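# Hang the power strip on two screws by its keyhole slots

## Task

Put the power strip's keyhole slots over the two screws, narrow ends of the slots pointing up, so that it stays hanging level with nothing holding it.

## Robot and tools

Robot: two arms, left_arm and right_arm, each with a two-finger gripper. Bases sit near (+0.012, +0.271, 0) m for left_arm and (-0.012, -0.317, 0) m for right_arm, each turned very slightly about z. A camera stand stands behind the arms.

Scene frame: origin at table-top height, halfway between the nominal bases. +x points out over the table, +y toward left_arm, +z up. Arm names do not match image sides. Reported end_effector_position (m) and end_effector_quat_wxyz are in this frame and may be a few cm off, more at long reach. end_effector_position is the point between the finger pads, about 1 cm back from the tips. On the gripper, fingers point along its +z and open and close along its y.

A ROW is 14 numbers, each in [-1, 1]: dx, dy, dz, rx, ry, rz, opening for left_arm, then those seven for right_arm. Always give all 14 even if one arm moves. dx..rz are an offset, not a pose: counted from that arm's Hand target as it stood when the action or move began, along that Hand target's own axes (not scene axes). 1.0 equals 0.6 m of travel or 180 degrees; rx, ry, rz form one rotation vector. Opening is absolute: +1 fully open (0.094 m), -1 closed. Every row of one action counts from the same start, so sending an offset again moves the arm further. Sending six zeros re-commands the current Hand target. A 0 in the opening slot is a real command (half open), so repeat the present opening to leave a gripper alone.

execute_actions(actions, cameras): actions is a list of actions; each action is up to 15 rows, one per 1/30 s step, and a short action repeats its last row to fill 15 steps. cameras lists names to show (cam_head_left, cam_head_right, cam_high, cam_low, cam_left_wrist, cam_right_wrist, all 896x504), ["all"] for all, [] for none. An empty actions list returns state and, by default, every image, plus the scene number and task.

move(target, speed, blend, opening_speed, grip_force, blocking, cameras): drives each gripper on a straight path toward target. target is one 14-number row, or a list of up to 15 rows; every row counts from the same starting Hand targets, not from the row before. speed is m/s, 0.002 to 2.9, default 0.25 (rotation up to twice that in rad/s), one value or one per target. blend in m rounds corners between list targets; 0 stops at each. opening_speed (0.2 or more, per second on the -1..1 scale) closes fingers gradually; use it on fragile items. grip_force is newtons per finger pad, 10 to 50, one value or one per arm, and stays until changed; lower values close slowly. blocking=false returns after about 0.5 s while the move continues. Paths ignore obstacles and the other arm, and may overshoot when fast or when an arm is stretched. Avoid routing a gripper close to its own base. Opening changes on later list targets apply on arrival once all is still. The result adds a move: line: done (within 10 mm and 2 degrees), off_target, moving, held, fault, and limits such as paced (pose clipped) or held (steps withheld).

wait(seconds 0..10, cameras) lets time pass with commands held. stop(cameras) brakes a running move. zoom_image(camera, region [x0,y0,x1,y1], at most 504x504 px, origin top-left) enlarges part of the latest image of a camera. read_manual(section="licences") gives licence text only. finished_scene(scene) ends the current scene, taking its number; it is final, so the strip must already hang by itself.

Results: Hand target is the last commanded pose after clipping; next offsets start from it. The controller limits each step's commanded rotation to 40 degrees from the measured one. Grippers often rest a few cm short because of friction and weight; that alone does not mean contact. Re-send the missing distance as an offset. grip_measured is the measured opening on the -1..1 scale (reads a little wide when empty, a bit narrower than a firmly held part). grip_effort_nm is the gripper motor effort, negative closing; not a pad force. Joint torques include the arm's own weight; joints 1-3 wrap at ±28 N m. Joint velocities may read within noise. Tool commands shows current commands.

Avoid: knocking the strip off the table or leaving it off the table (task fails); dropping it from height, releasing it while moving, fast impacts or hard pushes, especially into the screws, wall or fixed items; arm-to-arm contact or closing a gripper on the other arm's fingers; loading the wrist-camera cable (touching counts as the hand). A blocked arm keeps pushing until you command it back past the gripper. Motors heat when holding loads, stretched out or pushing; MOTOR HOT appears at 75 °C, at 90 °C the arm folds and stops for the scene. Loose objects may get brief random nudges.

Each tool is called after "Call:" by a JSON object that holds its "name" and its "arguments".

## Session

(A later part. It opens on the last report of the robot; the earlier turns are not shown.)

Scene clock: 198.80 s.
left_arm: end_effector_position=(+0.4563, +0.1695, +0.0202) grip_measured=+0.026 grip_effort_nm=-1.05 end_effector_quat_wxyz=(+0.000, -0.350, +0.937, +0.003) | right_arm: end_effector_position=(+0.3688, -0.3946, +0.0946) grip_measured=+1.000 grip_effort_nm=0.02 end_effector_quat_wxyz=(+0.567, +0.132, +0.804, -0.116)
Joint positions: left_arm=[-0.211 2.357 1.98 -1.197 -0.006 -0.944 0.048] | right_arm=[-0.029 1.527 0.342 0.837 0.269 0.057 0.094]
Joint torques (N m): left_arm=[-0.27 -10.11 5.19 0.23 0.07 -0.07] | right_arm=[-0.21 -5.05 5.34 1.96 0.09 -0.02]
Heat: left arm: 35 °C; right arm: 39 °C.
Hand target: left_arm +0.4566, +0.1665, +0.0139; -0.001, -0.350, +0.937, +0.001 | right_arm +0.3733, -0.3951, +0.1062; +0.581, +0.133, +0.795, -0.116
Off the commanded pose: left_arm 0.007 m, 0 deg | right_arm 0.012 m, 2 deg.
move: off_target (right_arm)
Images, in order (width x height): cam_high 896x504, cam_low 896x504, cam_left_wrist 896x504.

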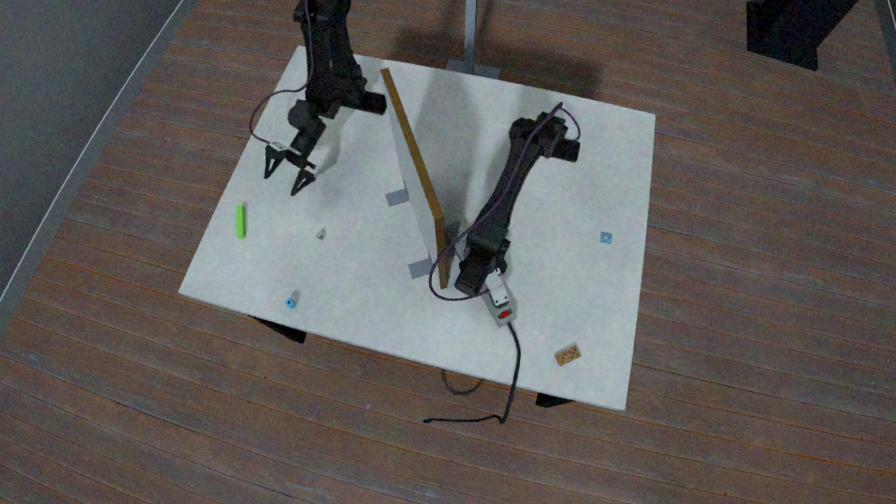

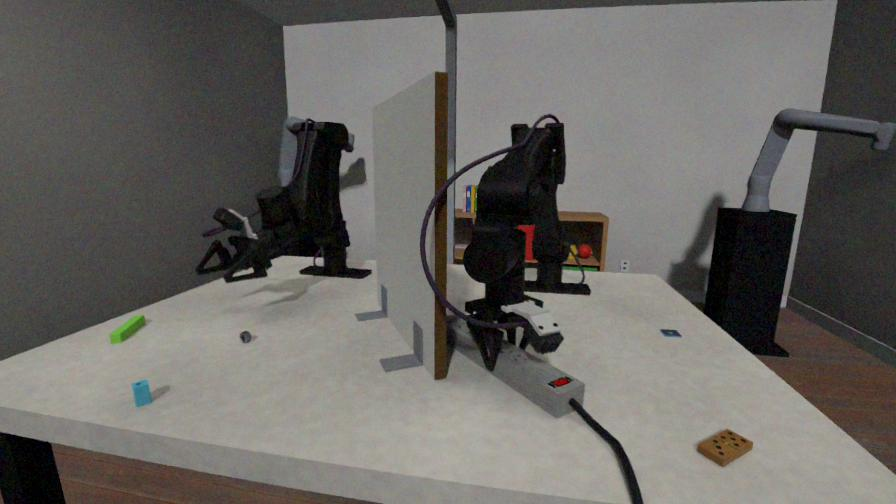

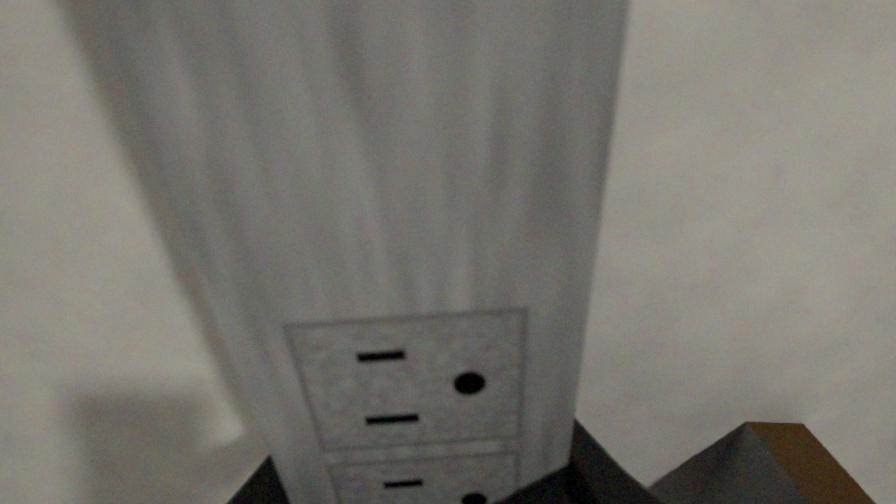

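Call:
{"name": "move", "arguments": {"target": [0,0,-0.2,0,0,0,-0.25,0,0,0,0,0,0,1], "speed": 0.1, "cameras": ["cam_head_left","cam_high","cam_low","cam_left_wrist"]}}

Scene clock: 205.53 s.
left_arm: end_effector_position=(+0.4515, +0.1686, +0.1135) grip_measured=+0.026 grip_effort_nm=-1.05 end_effector_quat_wxyz=(-0.005, -0.350, +0.937, -0.002) | right_arm: end_effector_position=(+0.3688, -0.3946, +0.0946) grip_measured=+1.000 grip_effort_nm=0.02 end_effector_quat_wxyz=(+0.567, +0.132, +0.804, -0.116)
Joint positions: left_arm=[-0.21 2.363 2.364 -1.577 0.009 -0.944 0.048] | right_arm=[-0.029 1.527 0.342 0.837 0.269 0.057 0.094]
Joint torques (N m): left_arm=[-0.28 -12.15 9.4 -0.15 -0.14 -0.08] | right_arm=[-0.05 -5.04 5.49 1.98 0.08 -0.03]
Heat: left arm: 36 °C; right arm: 39 °C.
Hand target: left_arm +0.4570, +0.1664, +0.1339; -0.001, -0.350, +0.937, +0.001 | right_arm +0.3733, -0.3951, +0.1062; +0.581, +0.133, +0.795, -0.116
Off the commanded pose: left_arm 0.021 m, 1 deg | right_arm 0.012 m, 2 deg.
joint sent to its limit (left arm) — joint 4 (wrist pitch), lower limit. The joint targets are off in position, not in orientation.
move: off_target (left_arm, right_arm)
Images, in order (width x height): cam_head_left 896x504, cam_high 896x504, cam_low 896x504, cam_left_wrist 896x504.

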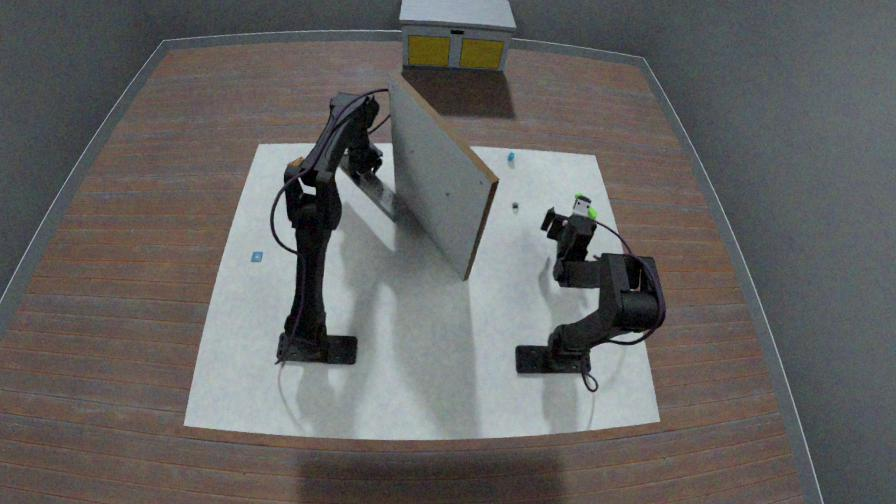

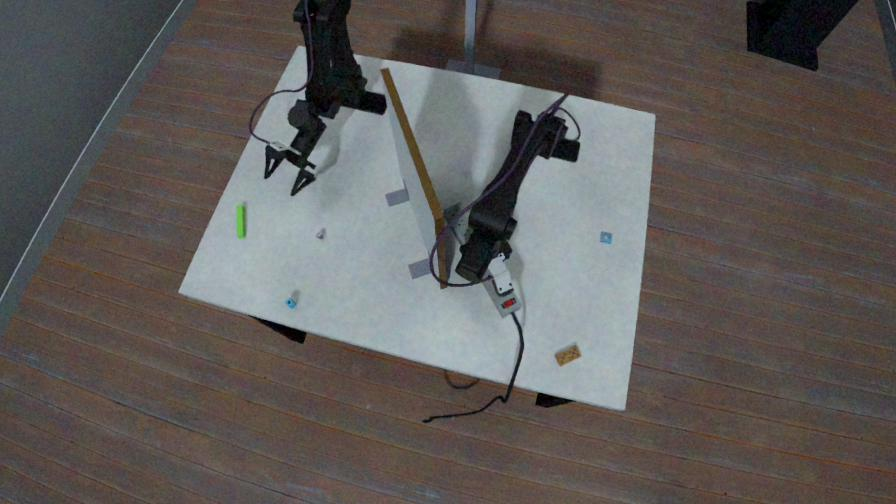

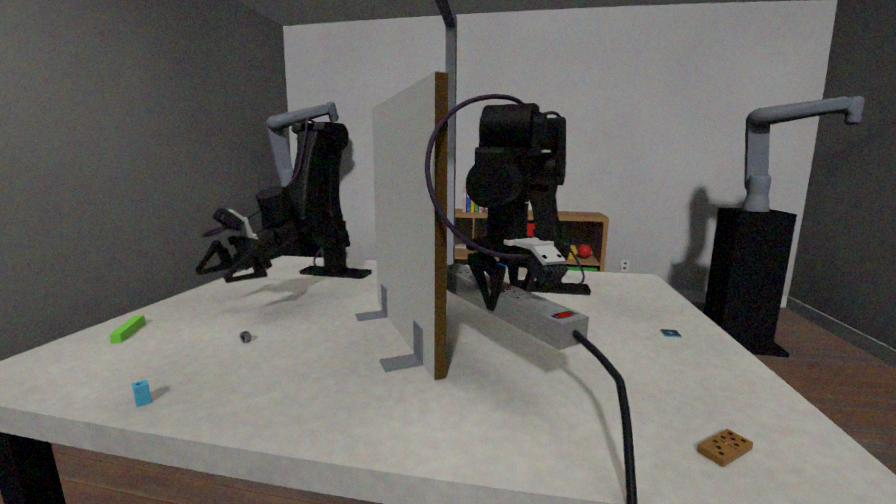

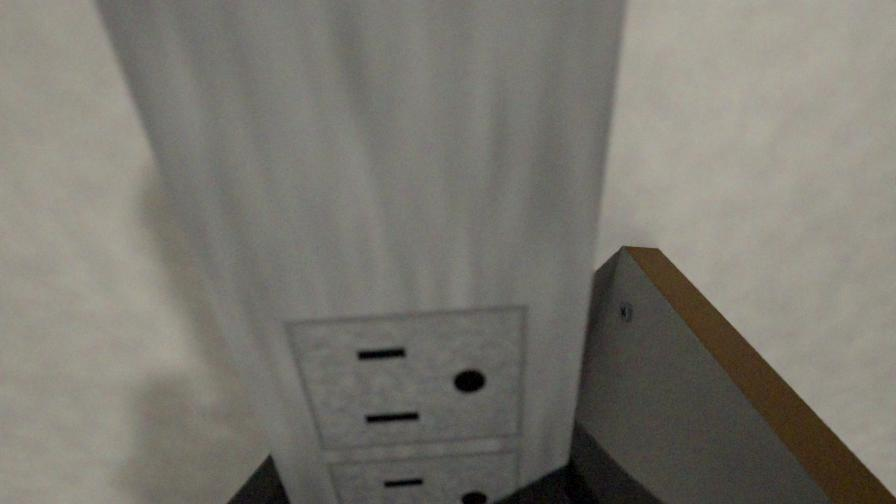

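Call:
{"name": "move", "arguments": {"target": [-0.075,0.231,-0.227,0.4666,-0.2128,-0.2128,-0.25,0,0,0,0,0,0,1], "speed": 0.2, "cameras": ["all"]}}

Call:
{"name": "zoom_image", "arguments": {"camera": "cam_low", "region": [440, 120, 740, 350]}}

Call:
{"name": "zoom_image", "arguments": {"camera": "cam_high", "region": [430, 100, 660, 330]}}

Scene clock: 229.17 s.
left_arm: end_effector_position=(+0.3896, +0.2833, +0.2128) grip_measured=+0.025 grip_effort_nm=-1.05 end_effector_quat_wxyz=(-0.410, +0.550, -0.556, +0.469) | right_arm: end_effector_position=(+0.3688, -0.3946, +0.0946) grip_measured=+1.000 grip_effort_nm=0.02 end_effector_quat_wxyz=(+0.567, +0.132, +0.804, -0.116)
Joint positions: left_arm=[0.135 1.087 0.511 0.347 0.185 -1.589 0.048] | right_arm=[-0.029 1.527 0.342 0.837 0.269 0.057 0.094]
Joint torques (N m): left_arm=[0.73 -4.55 8.16 3.55 -0.58 0.16] | right_arm=[-0.05 -5.01 5.48 1.98 0.09 0.01]
Heat: left arm: 36 °C; right arm: 40 °C.
Hand target: left_arm +0.4003, +0.3003, +0.2703; -0.500, +0.501, -0.500, +0.499 | right_arm +0.3733, -0.3951, +0.1062; +0.581, +0.133, +0.795, -0.116
Off the commanded pose: left_arm 0.061 m, 14 deg | right_arm 0.012 m, 2 deg.
move: off_target (left_arm, right_arm)

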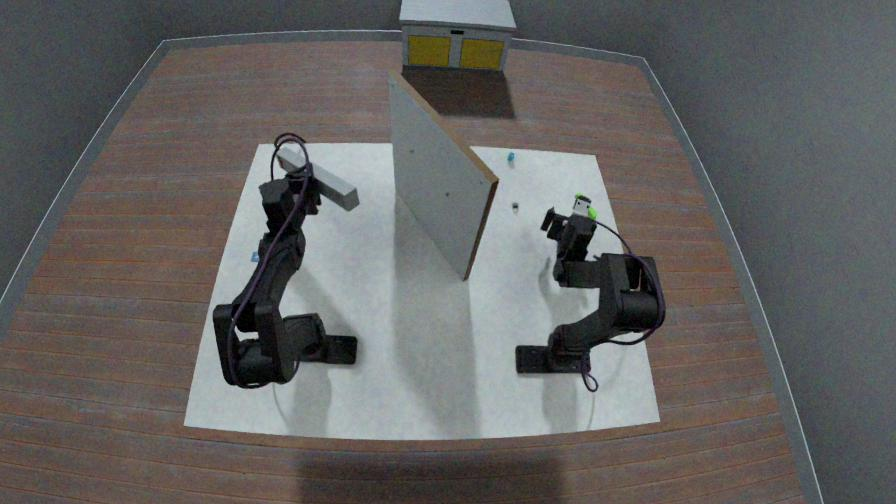

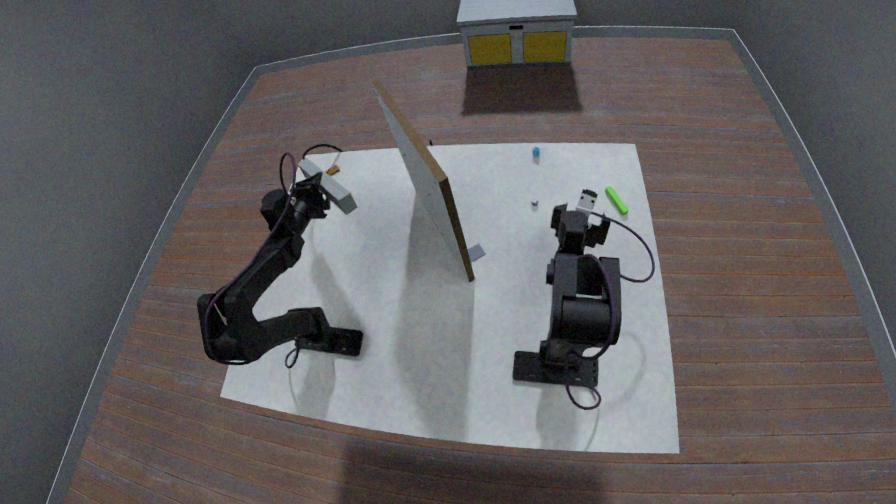

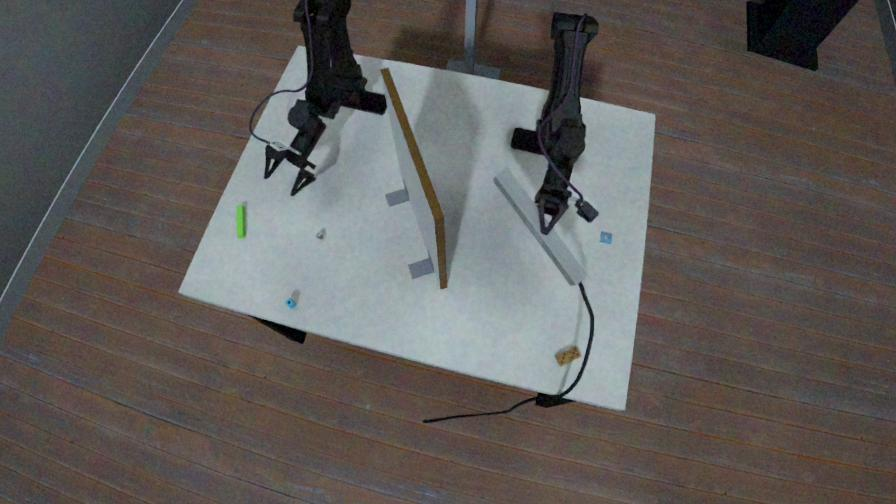

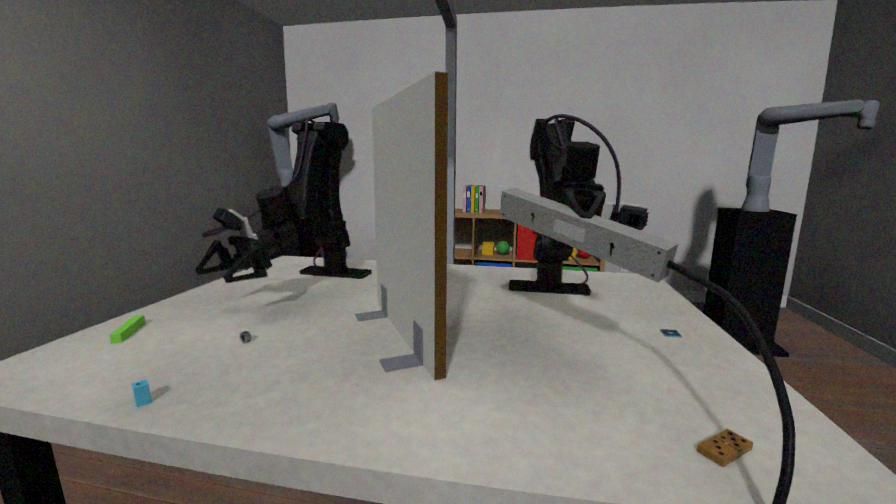

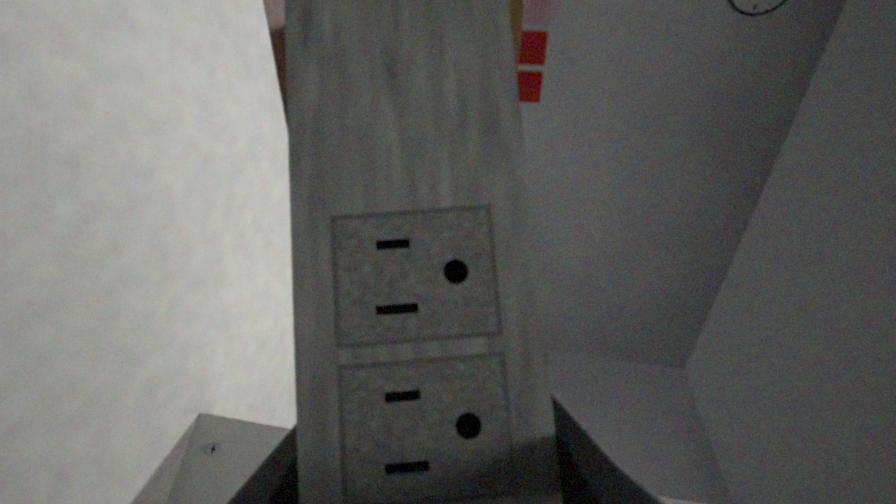

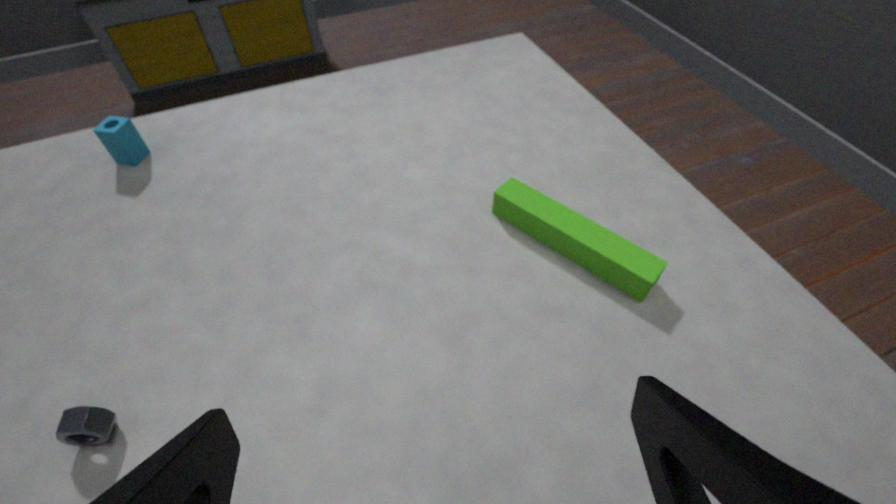

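Scaled by 1.680.

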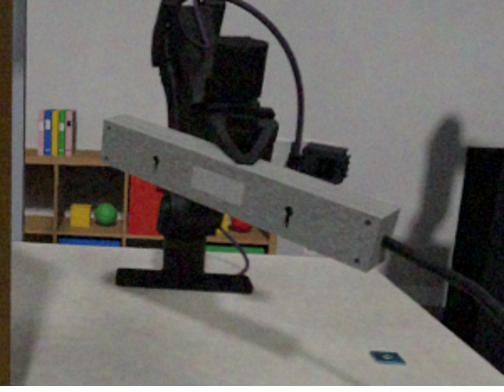

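Scaled by 2.191.

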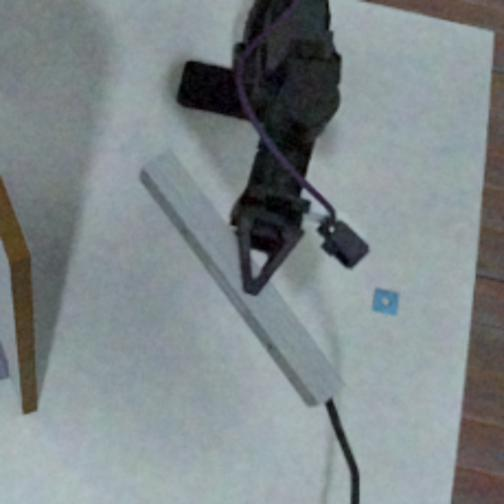

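Call:
{"name": "zoom_image", "arguments": {"camera": "cam_low", "region": [495, 180, 685, 290]}}

Call:
{"name": "zoom_image", "arguments": {"camera": "cam_low", "region": [590, 225, 640, 265]}}

Scaled by 2.653.

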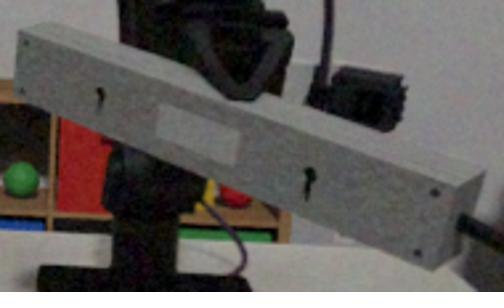

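Scaled by 10.080.

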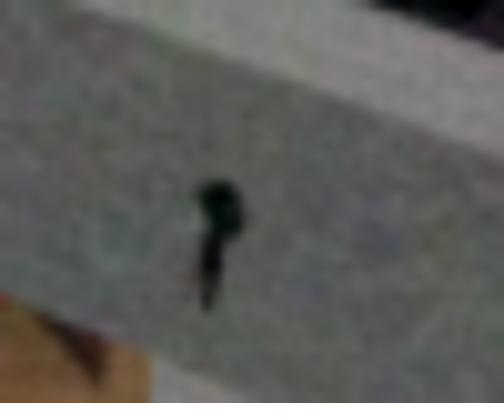

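Call:
{"name": "move", "arguments": {"target": [-0.05,0.2333,-0.067,-0.4666,0.2128,0.2128,-0.25,0,0,0,0,0,0,1], "speed": 0.2, "cameras": ["cam_high","cam_low","cam_left_wrist"]}}

Scene clock: 282.97 s.
left_arm: end_effector_position=(+0.3692, +0.3305, +0.1276) grip_measured=+0.025 grip_effort_nm=-1.05 end_effector_quat_wxyz=(+0.024, -0.352, +0.935, -0.009) | right_arm: end_effector_position=(+0.3688, -0.3946, +0.0946) grip_measured=+1.000 grip_effort_nm=0.02 end_effector_quat_wxyz=(+0.567, +0.132, +0.804, -0.116)
Joint positions: left_arm=[0.184 1.869 1.656 -1.308 0.009 -0.554 0.048] | right_arm=[-0.029 1.527 0.342 0.837 0.269 0.057 0.094]
Joint torques (N m): left_arm=[-0.43 -6.67 8.77 -0.6 -0.12 0.03] | right_arm=[-0.02 -5.04 5.35 1.96 0.09 0]
Heat: left arm: 44 °C; right arm: 41 °C.
Hand target: left_arm +0.3598, +0.3304, +0.1305; -0.001, -0.350, +0.937, +0.001 | right_arm +0.3733, -0.3951, +0.1062; +0.581, +0.133, +0.795, -0.116
Off the commanded pose: left_arm 0.010 m, 3 deg | right_arm 0.012 m, 2 deg.
move: off_target (left_arm, right_arm)
Images, in order (width x height): cam_high 896x504, cam_low 896x504, cam_left_wrist 896x504.

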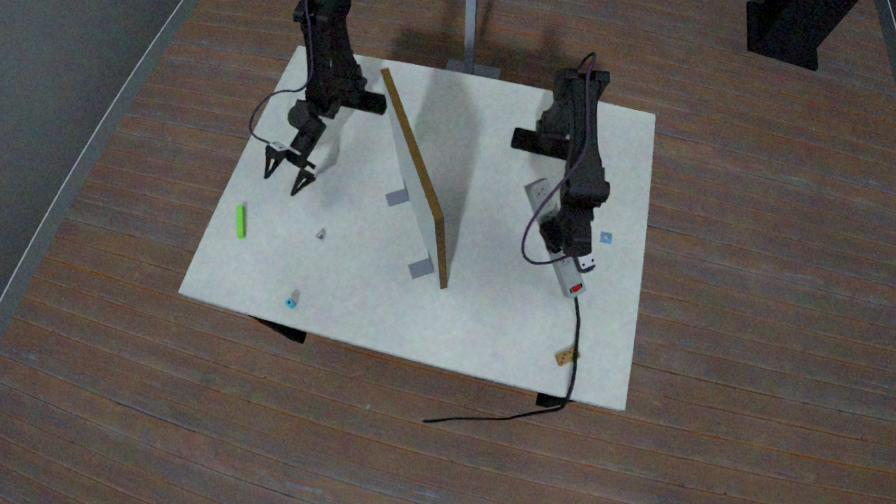

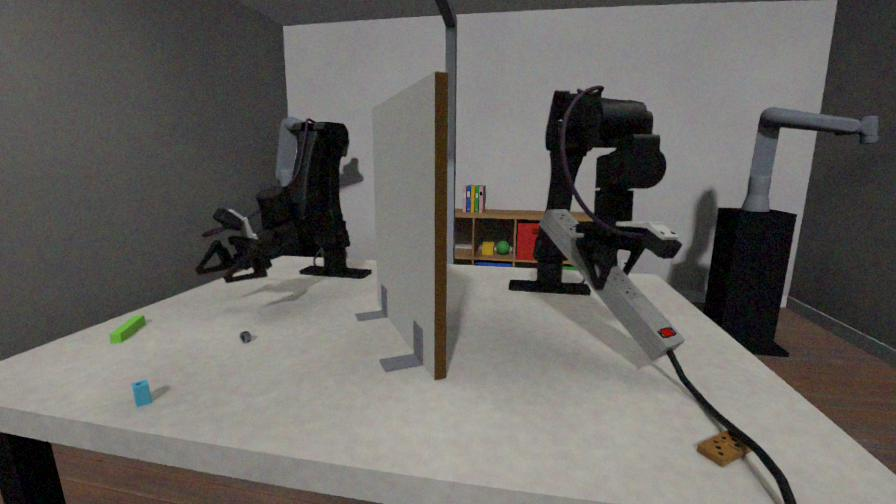

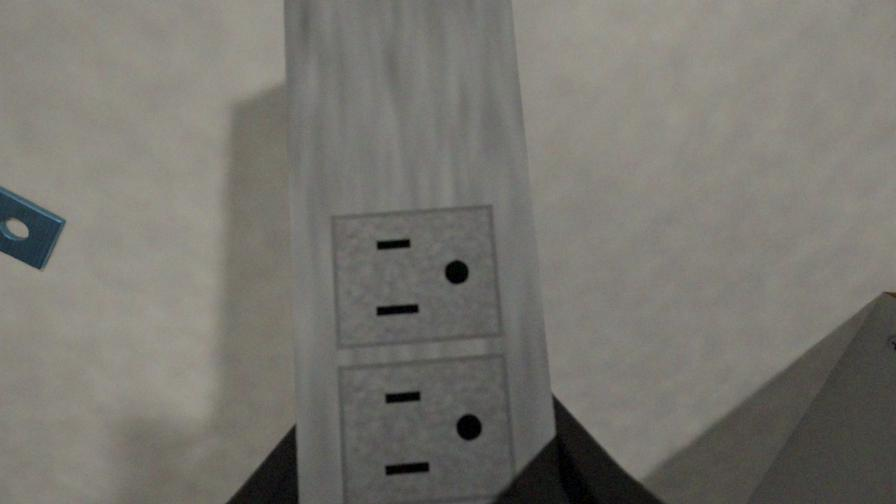

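Call:
{"name": "move", "arguments": {"target": [[0,0,0,0,-0.2,0,-0.25,0,0,0,0,0,0,1]], "speed": 0.2, "cameras": ["cam_high","cam_low","cam_left_wrist"]}}

Scene clock: 310.10 s.
left_arm: end_effector_position=(+0.3538, +0.3200, +0.1098) grip_measured=+0.025 grip_effort_nm=-1.05 end_effector_quat_wxyz=(+0.243, -0.315, +0.913, +0.097) | right_arm: end_effector_position=(+0.3688, -0.3946, +0.0946) grip_measured=+1.000 grip_effort_nm=0.02 end_effector_quat_wxyz=(+0.567, +0.132, +0.804, -0.116)
Joint positions: left_arm=[-0.024 1.49 1.044 -0.722 -0.352 -0.634 0.048] | right_arm=[-0.029 1.527 0.342 0.837 0.269 0.057 0.094]
Joint torques (N m): left_arm=[-0.31 -8.43 6.31 1.15 -0.96 -0.27] | right_arm=[0.09 -5.09 5.49 1.99 0.05 -0.03]
Heat: left arm: 38 °C; right arm: 41 °C.
Hand target: left_arm +0.3598, +0.3304, +0.1305; +0.289, -0.333, +0.891, +0.109 | right_arm +0.3733, -0.3951, +0.1062; +0.581, +0.133, +0.795, -0.116
Off the commanded pose: left_arm 0.024 m, 6 deg | right_arm 0.012 m, 2 deg.
move: off_target (left_arm, right_arm)
Images, in order (width x height): cam_high 896x504, cam_low 896x504, cam_left_wrist 896x504.

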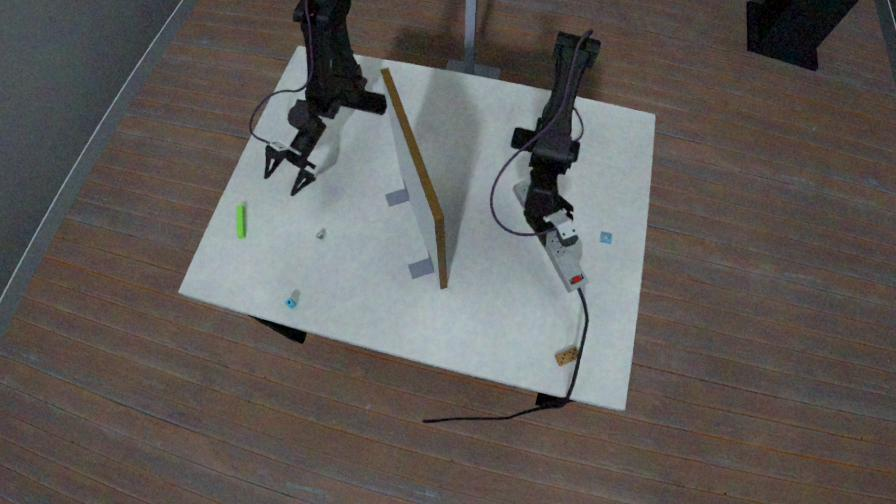

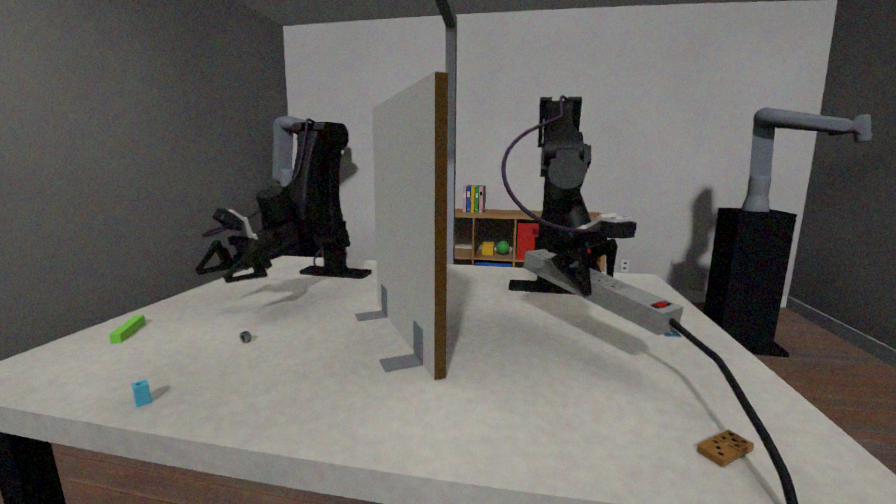

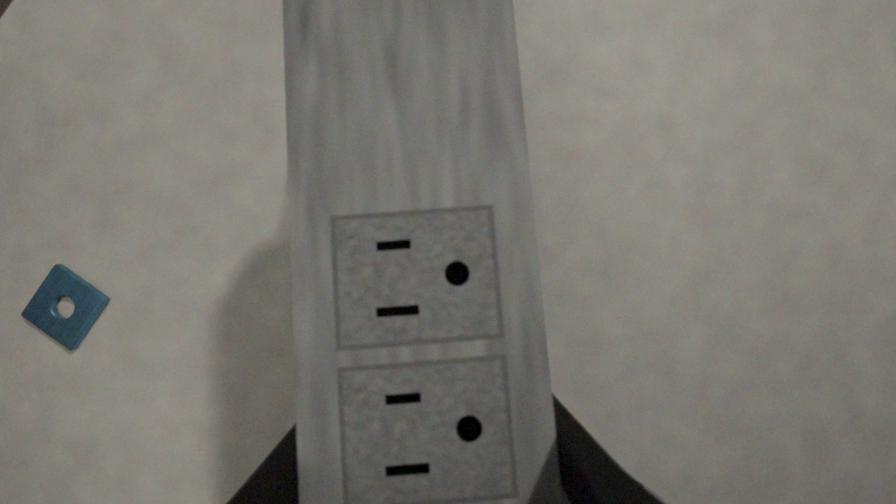

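Call:
{"name": "move", "arguments": {"target": [[0.0685,0,0.0945,0,-0.03,0,-0.25,0,0,0,0,0,0,1]], "speed": 0.1, "cameras": ["cam_high","cam_low","cam_left_wrist"]}}

Call:
{"name": "zoom_image", "arguments": {"camera": "cam_low", "region": [500, 220, 720, 380]}}

Scene clock: 319.13 s.
left_arm: end_effector_position=(+0.3508, +0.3229, +0.0527) grip_measured=+0.025 grip_effort_nm=-1.05 end_effector_quat_wxyz=(+0.300, -0.315, +0.893, +0.112) | right_arm: end_effector_position=(+0.3688, -0.3946, +0.0946) grip_measured=+1.000 grip_effort_nm=0.02 end_effector_quat_wxyz=(+0.567, +0.132, +0.804, -0.116)
Joint positions: left_arm=[-0.058 1.504 0.748 -0.314 -0.437 -0.639 0.048] | right_arm=[-0.029 1.527 0.342 0.837 0.269 0.057 0.094]
Joint torques (N m): left_arm=[-0.5 -4.57 5.98 1.47 -0.87 -0.15] | right_arm=[-0.12 -5.24 5.44 1.97 0.07 0.03]
Heat: left arm: 37 °C; right arm: 42 °C.
Hand target: left_arm +0.3597, +0.3305, +0.0604; +0.330, -0.327, +0.877, +0.125 | right_arm +0.3733, -0.3951, +0.1062; +0.581, +0.133, +0.795, -0.116
Off the commanded pose: left_arm 0.014 m, 4 deg | right_arm 0.012 m, 2 deg.
move: off_target (left_arm, right_arm)
Images, in order (width x height): cam_high 896x504, cam_low 896x504, cam_left_wrist 896x504.

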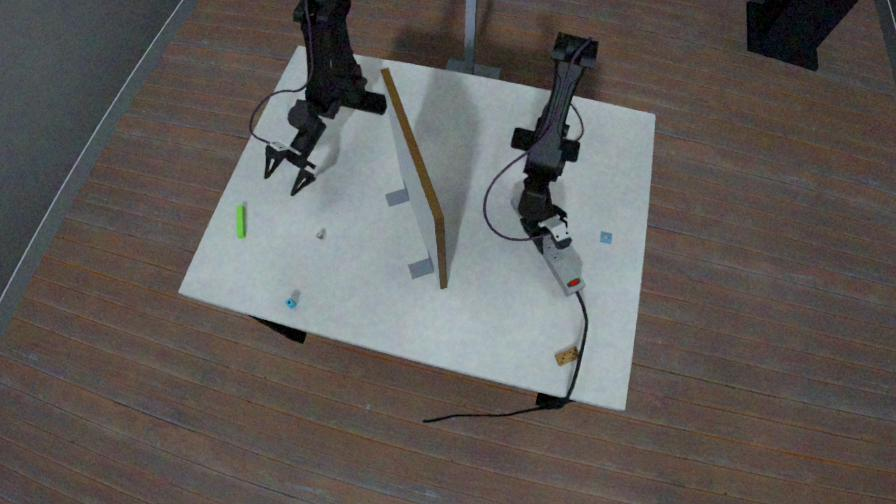

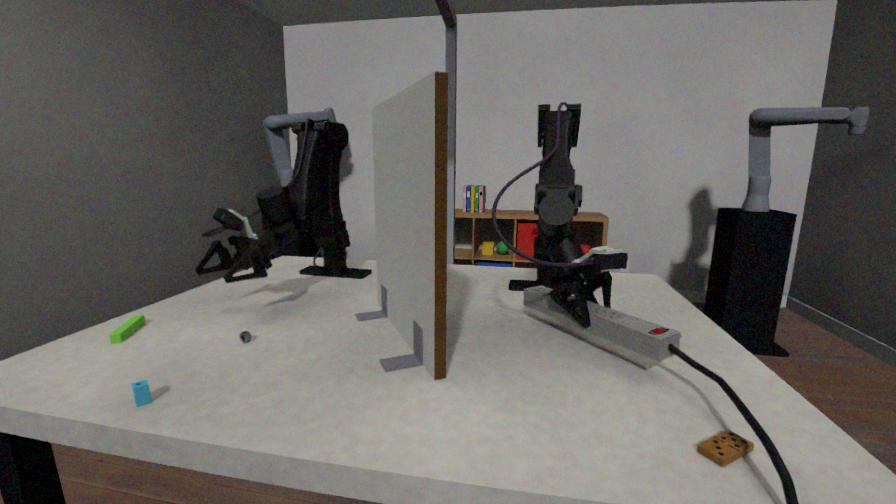

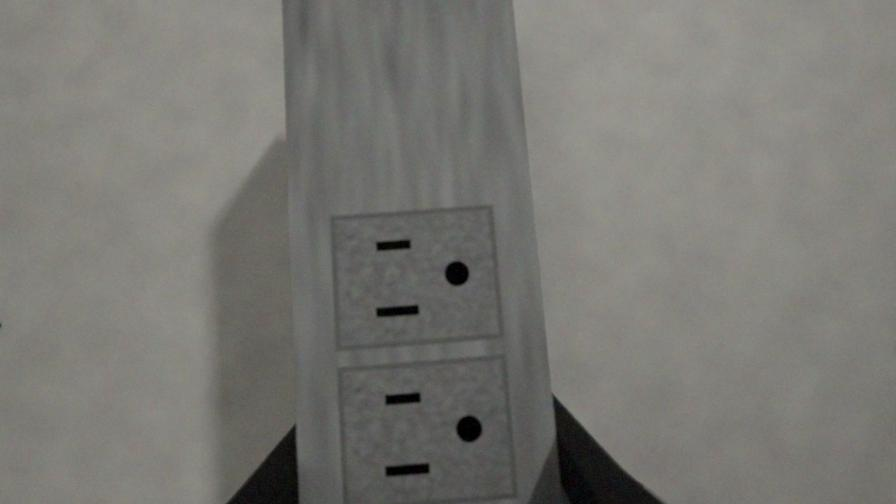

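Scaled by 2.291.

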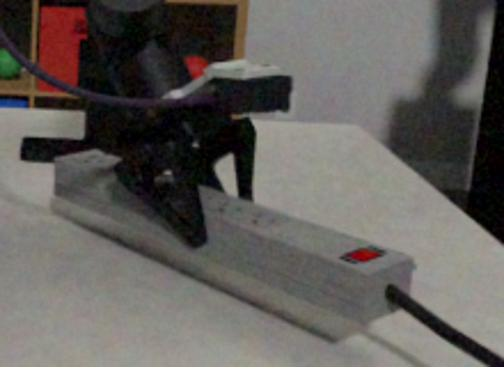

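Call:
{"name": "move", "arguments": {"target": [[0.0363,0,0.0414,0,0,0,-0.25,0,0,0,0,0,0,1]], "speed": 0.05, "cameras": ["cam_high","cam_low","cam_left_wrist"]}}

Call:
{"name": "zoom_image", "arguments": {"camera": "cam_low", "region": [500, 220, 720, 380]}}

Scene clock: 325.60 s.
left_arm: end_effector_position=(+0.3515, +0.3234, +0.0207) grip_measured=+0.025 grip_effort_nm=-1.05 end_effector_quat_wxyz=(+0.302, -0.315, +0.893, +0.113) | right_arm: end_effector_position=(+0.3688, -0.3946, +0.0946) grip_measured=+1.000 grip_effort_nm=0.02 end_effector_quat_wxyz=(+0.567, +0.132, +0.804, -0.116)
Joint positions: left_arm=[-0.058 1.59 0.676 -0.154 -0.44 -0.64 0.048] | right_arm=[-0.029 1.527 0.342 0.837 0.269 0.057 0.094]
Joint torques (N m): left_arm=[-0.5 -4.63 5.33 1.49 -0.86 -0.14] | right_arm=[-0.09 -5.05 5.55 1.95 0.1 0]
Heat: left arm: 37 °C; right arm: 42 °C.
Hand target: left_arm +0.3597, +0.3306, +0.0274; +0.330, -0.327, +0.876, +0.125 | right_arm +0.3733, -0.3951, +0.1062; +0.581, +0.133, +0.795, -0.116
Off the commanded pose: left_arm 0.013 m, 4 deg | right_arm 0.012 m, 2 deg.
move: off_target (left_arm, right_arm)
Images, in order (width x height): cam_high 896x504, cam_low 896x504, cam_left_wrist 896x504.

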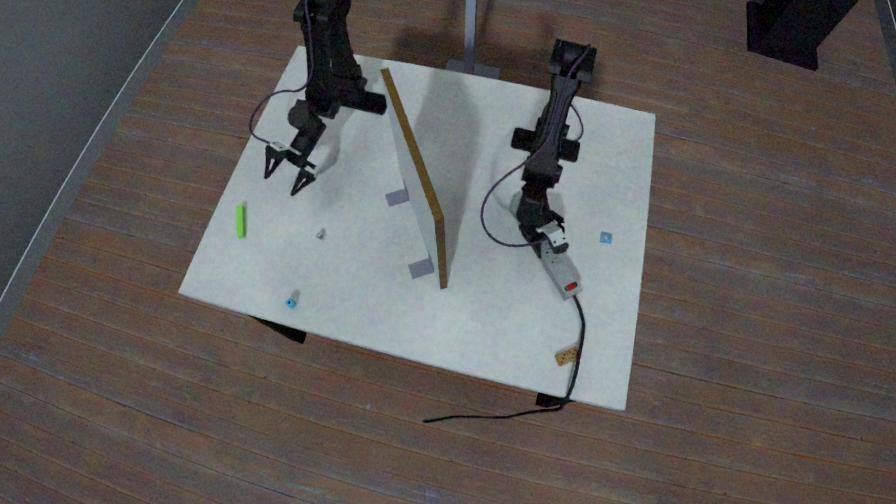

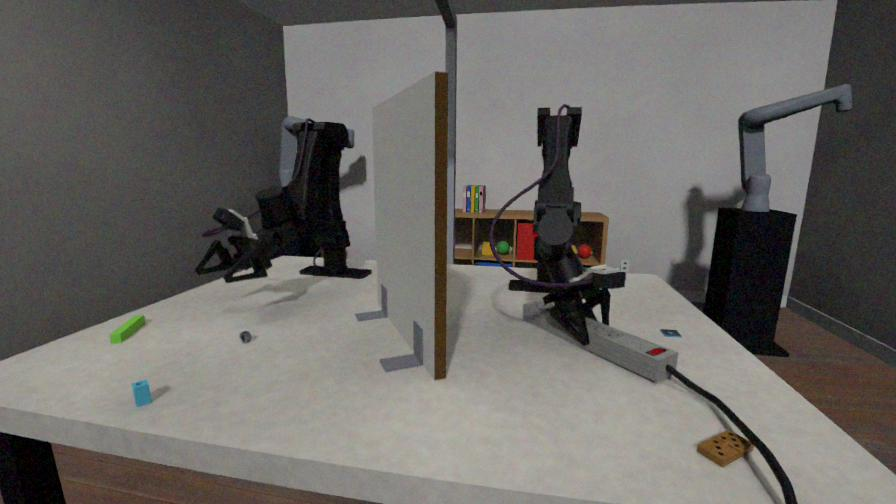

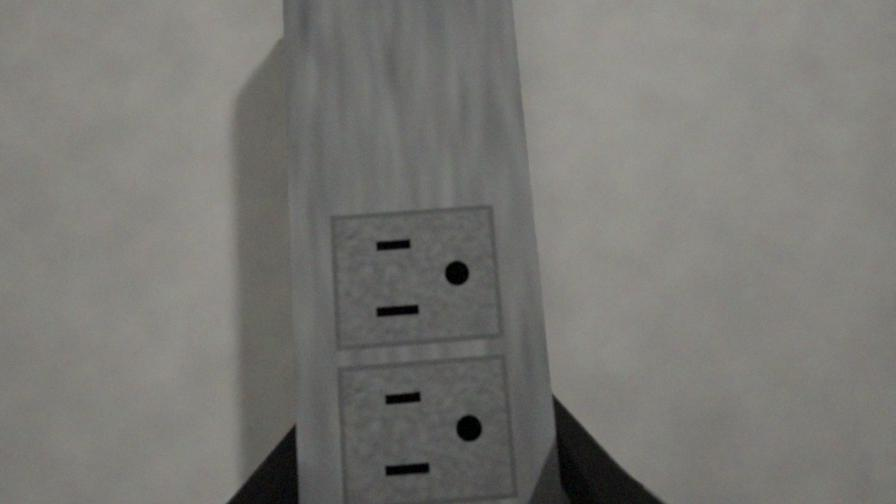

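Scaled by 2.291.

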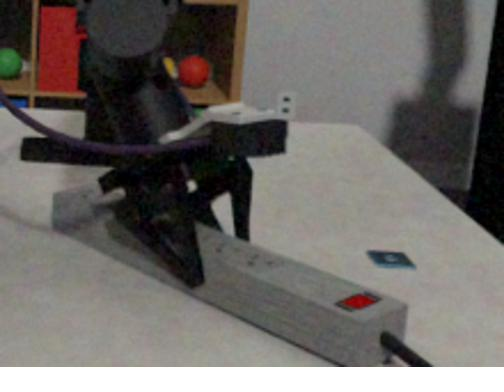

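Call:
{"name": "move", "arguments": {"target": [[0.0066,0,0.0075,0,0,0,-0.25,0,0,0,0,0,0,1],[0.0066,0,0.0075,0,0,0,0.7,0,0,0,0,0,0,1],[0.0066,0,-0.15,0,0,0,0.7,0,0,0,0,0,0,1]], "speed": 0.08, "opening_speed": 0.8, "cameras": ["cam_high","cam_low","cam_left_wrist"]}}

Scene clock: 335.40 s.
left_arm: end_effector_position=(+0.3088, +0.2863, +0.0748) grip_measured=+0.698 grip_effort_nm=0.06 end_effector_quat_wxyz=(+0.313, -0.319, +0.887, +0.120) | right_arm: end_effector_position=(+0.3688, -0.3946, +0.0946) grip_measured=+1.000 grip_effort_nm=0.02 end_effector_quat_wxyz=(+0.567, +0.132, +0.804, -0.116)
Joint positions: left_arm=[-0.261 1.329 0.698 -0.518 -0.556 -0.847 0.08] | right_arm=[-0.029 1.527 0.342 0.837 0.269 0.057 0.094]
Joint torques (N m): left_arm=[-0.57 -5.22 9.18 0.43 -0.73 -0.11] | right_arm=[-0.06 -5.11 5.44 1.97 0.06 0]
Heat: left arm: 37 °C; right arm: 42 °C.
Hand target: left_arm +0.3126, +0.2896, +0.0923; +0.330, -0.327, +0.876, +0.125 | right_arm +0.3733, -0.3951, +0.1062; +0.581, +0.133, +0.795, -0.116
Off the commanded pose: left_arm 0.018 m, 3 deg | right_arm 0.012 m, 2 deg.
move: off_target (left_arm, right_arm); target 2's new opening was sent with left_arm's hand 0.010 m and 4 deg from that target
Images, in order (width x height): cam_high 896x504, cam_low 896x504, cam_left_wrist 896x504.

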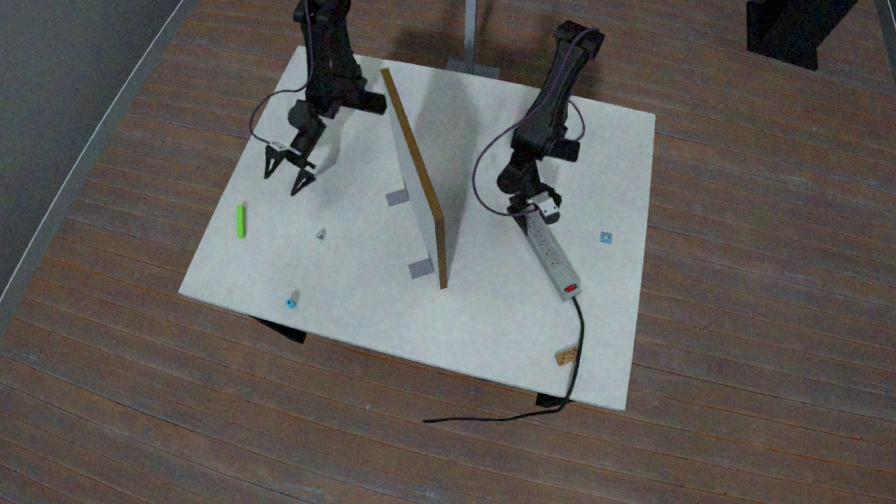

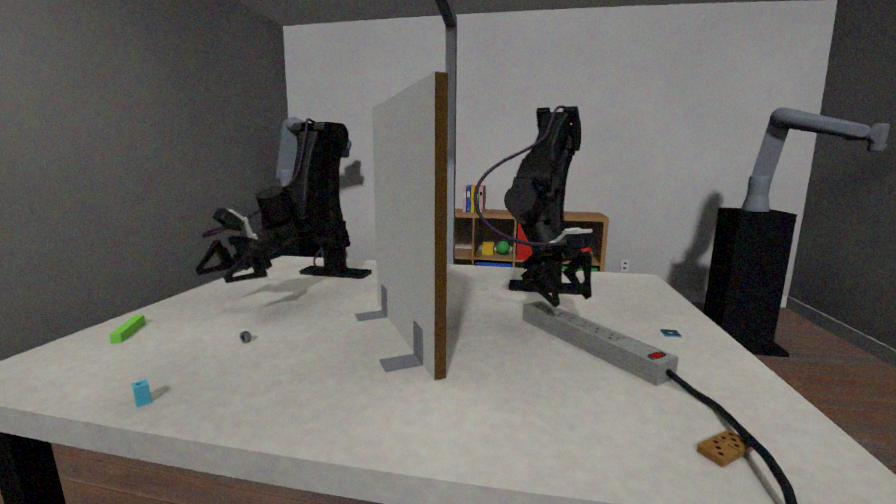

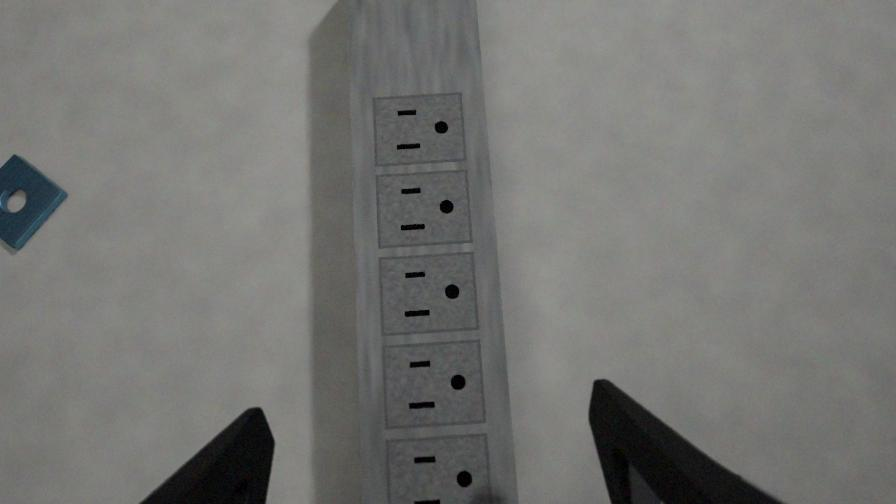

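Call:
{"name": "move", "arguments": {"target": [-0.0455,0.003,0.067,0.003,0.2303,0.006,1,0,0,0,0,0,0,1], "speed": 0.15, "cameras": ["cam_low","cam_left_wrist"]}}

Scene clock: 374.03 s.
left_arm: end_effector_position=(+0.3420, +0.3223, +0.0761) grip_measured=+0.998 grip_effort_nm=0.06 end_effector_quat_wxyz=(+0.000, -0.346, +0.938, +0.004) | right_arm: end_effector_position=(+0.3688, -0.3946, +0.0946) grip_measured=+1.000 grip_effort_nm=0.02 end_effector_quat_wxyz=(+0.567, +0.132, +0.804, -0.116)
Joint positions: left_arm=[0.164 1.826 1.397 -1.143 -0.008 -0.559 0.094] | right_arm=[-0.029 1.527 0.342 0.837 0.269 0.057 0.094]
Joint torques (N m): left_arm=[0.4 -6.08 8.85 -0.18 0.08 0.12] | right_arm=[-0.02 -5.14 5.5 1.98 0.08 0]
Heat: left arm: 38 °C; right arm: 42 °C.
Hand target: left_arm +0.3469, +0.3218, +0.0802; -0.001, -0.341, +0.940, +0.000 | right_arm +0.3733, -0.3951, +0.1062; +0.581, +0.133, +0.795, -0.116
Off the commanded pose: left_arm 0.006 m, 1 deg | right_arm 0.012 m, 2 deg.
move: off_target (right_arm)
Images, in order (width x height): cam_low 896x504, cam_left_wrist 896x504.

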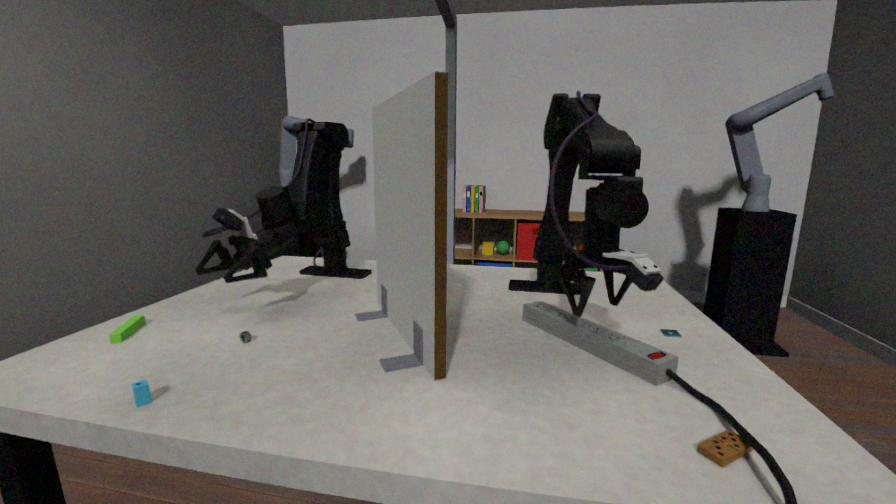

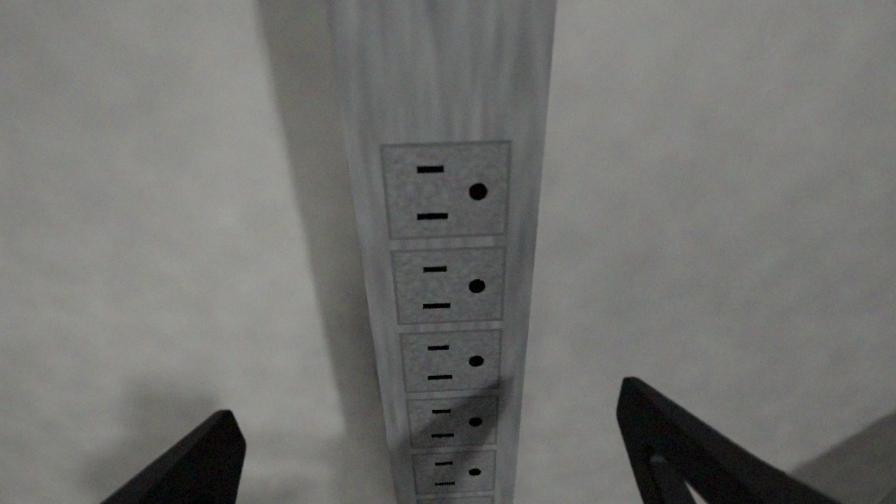

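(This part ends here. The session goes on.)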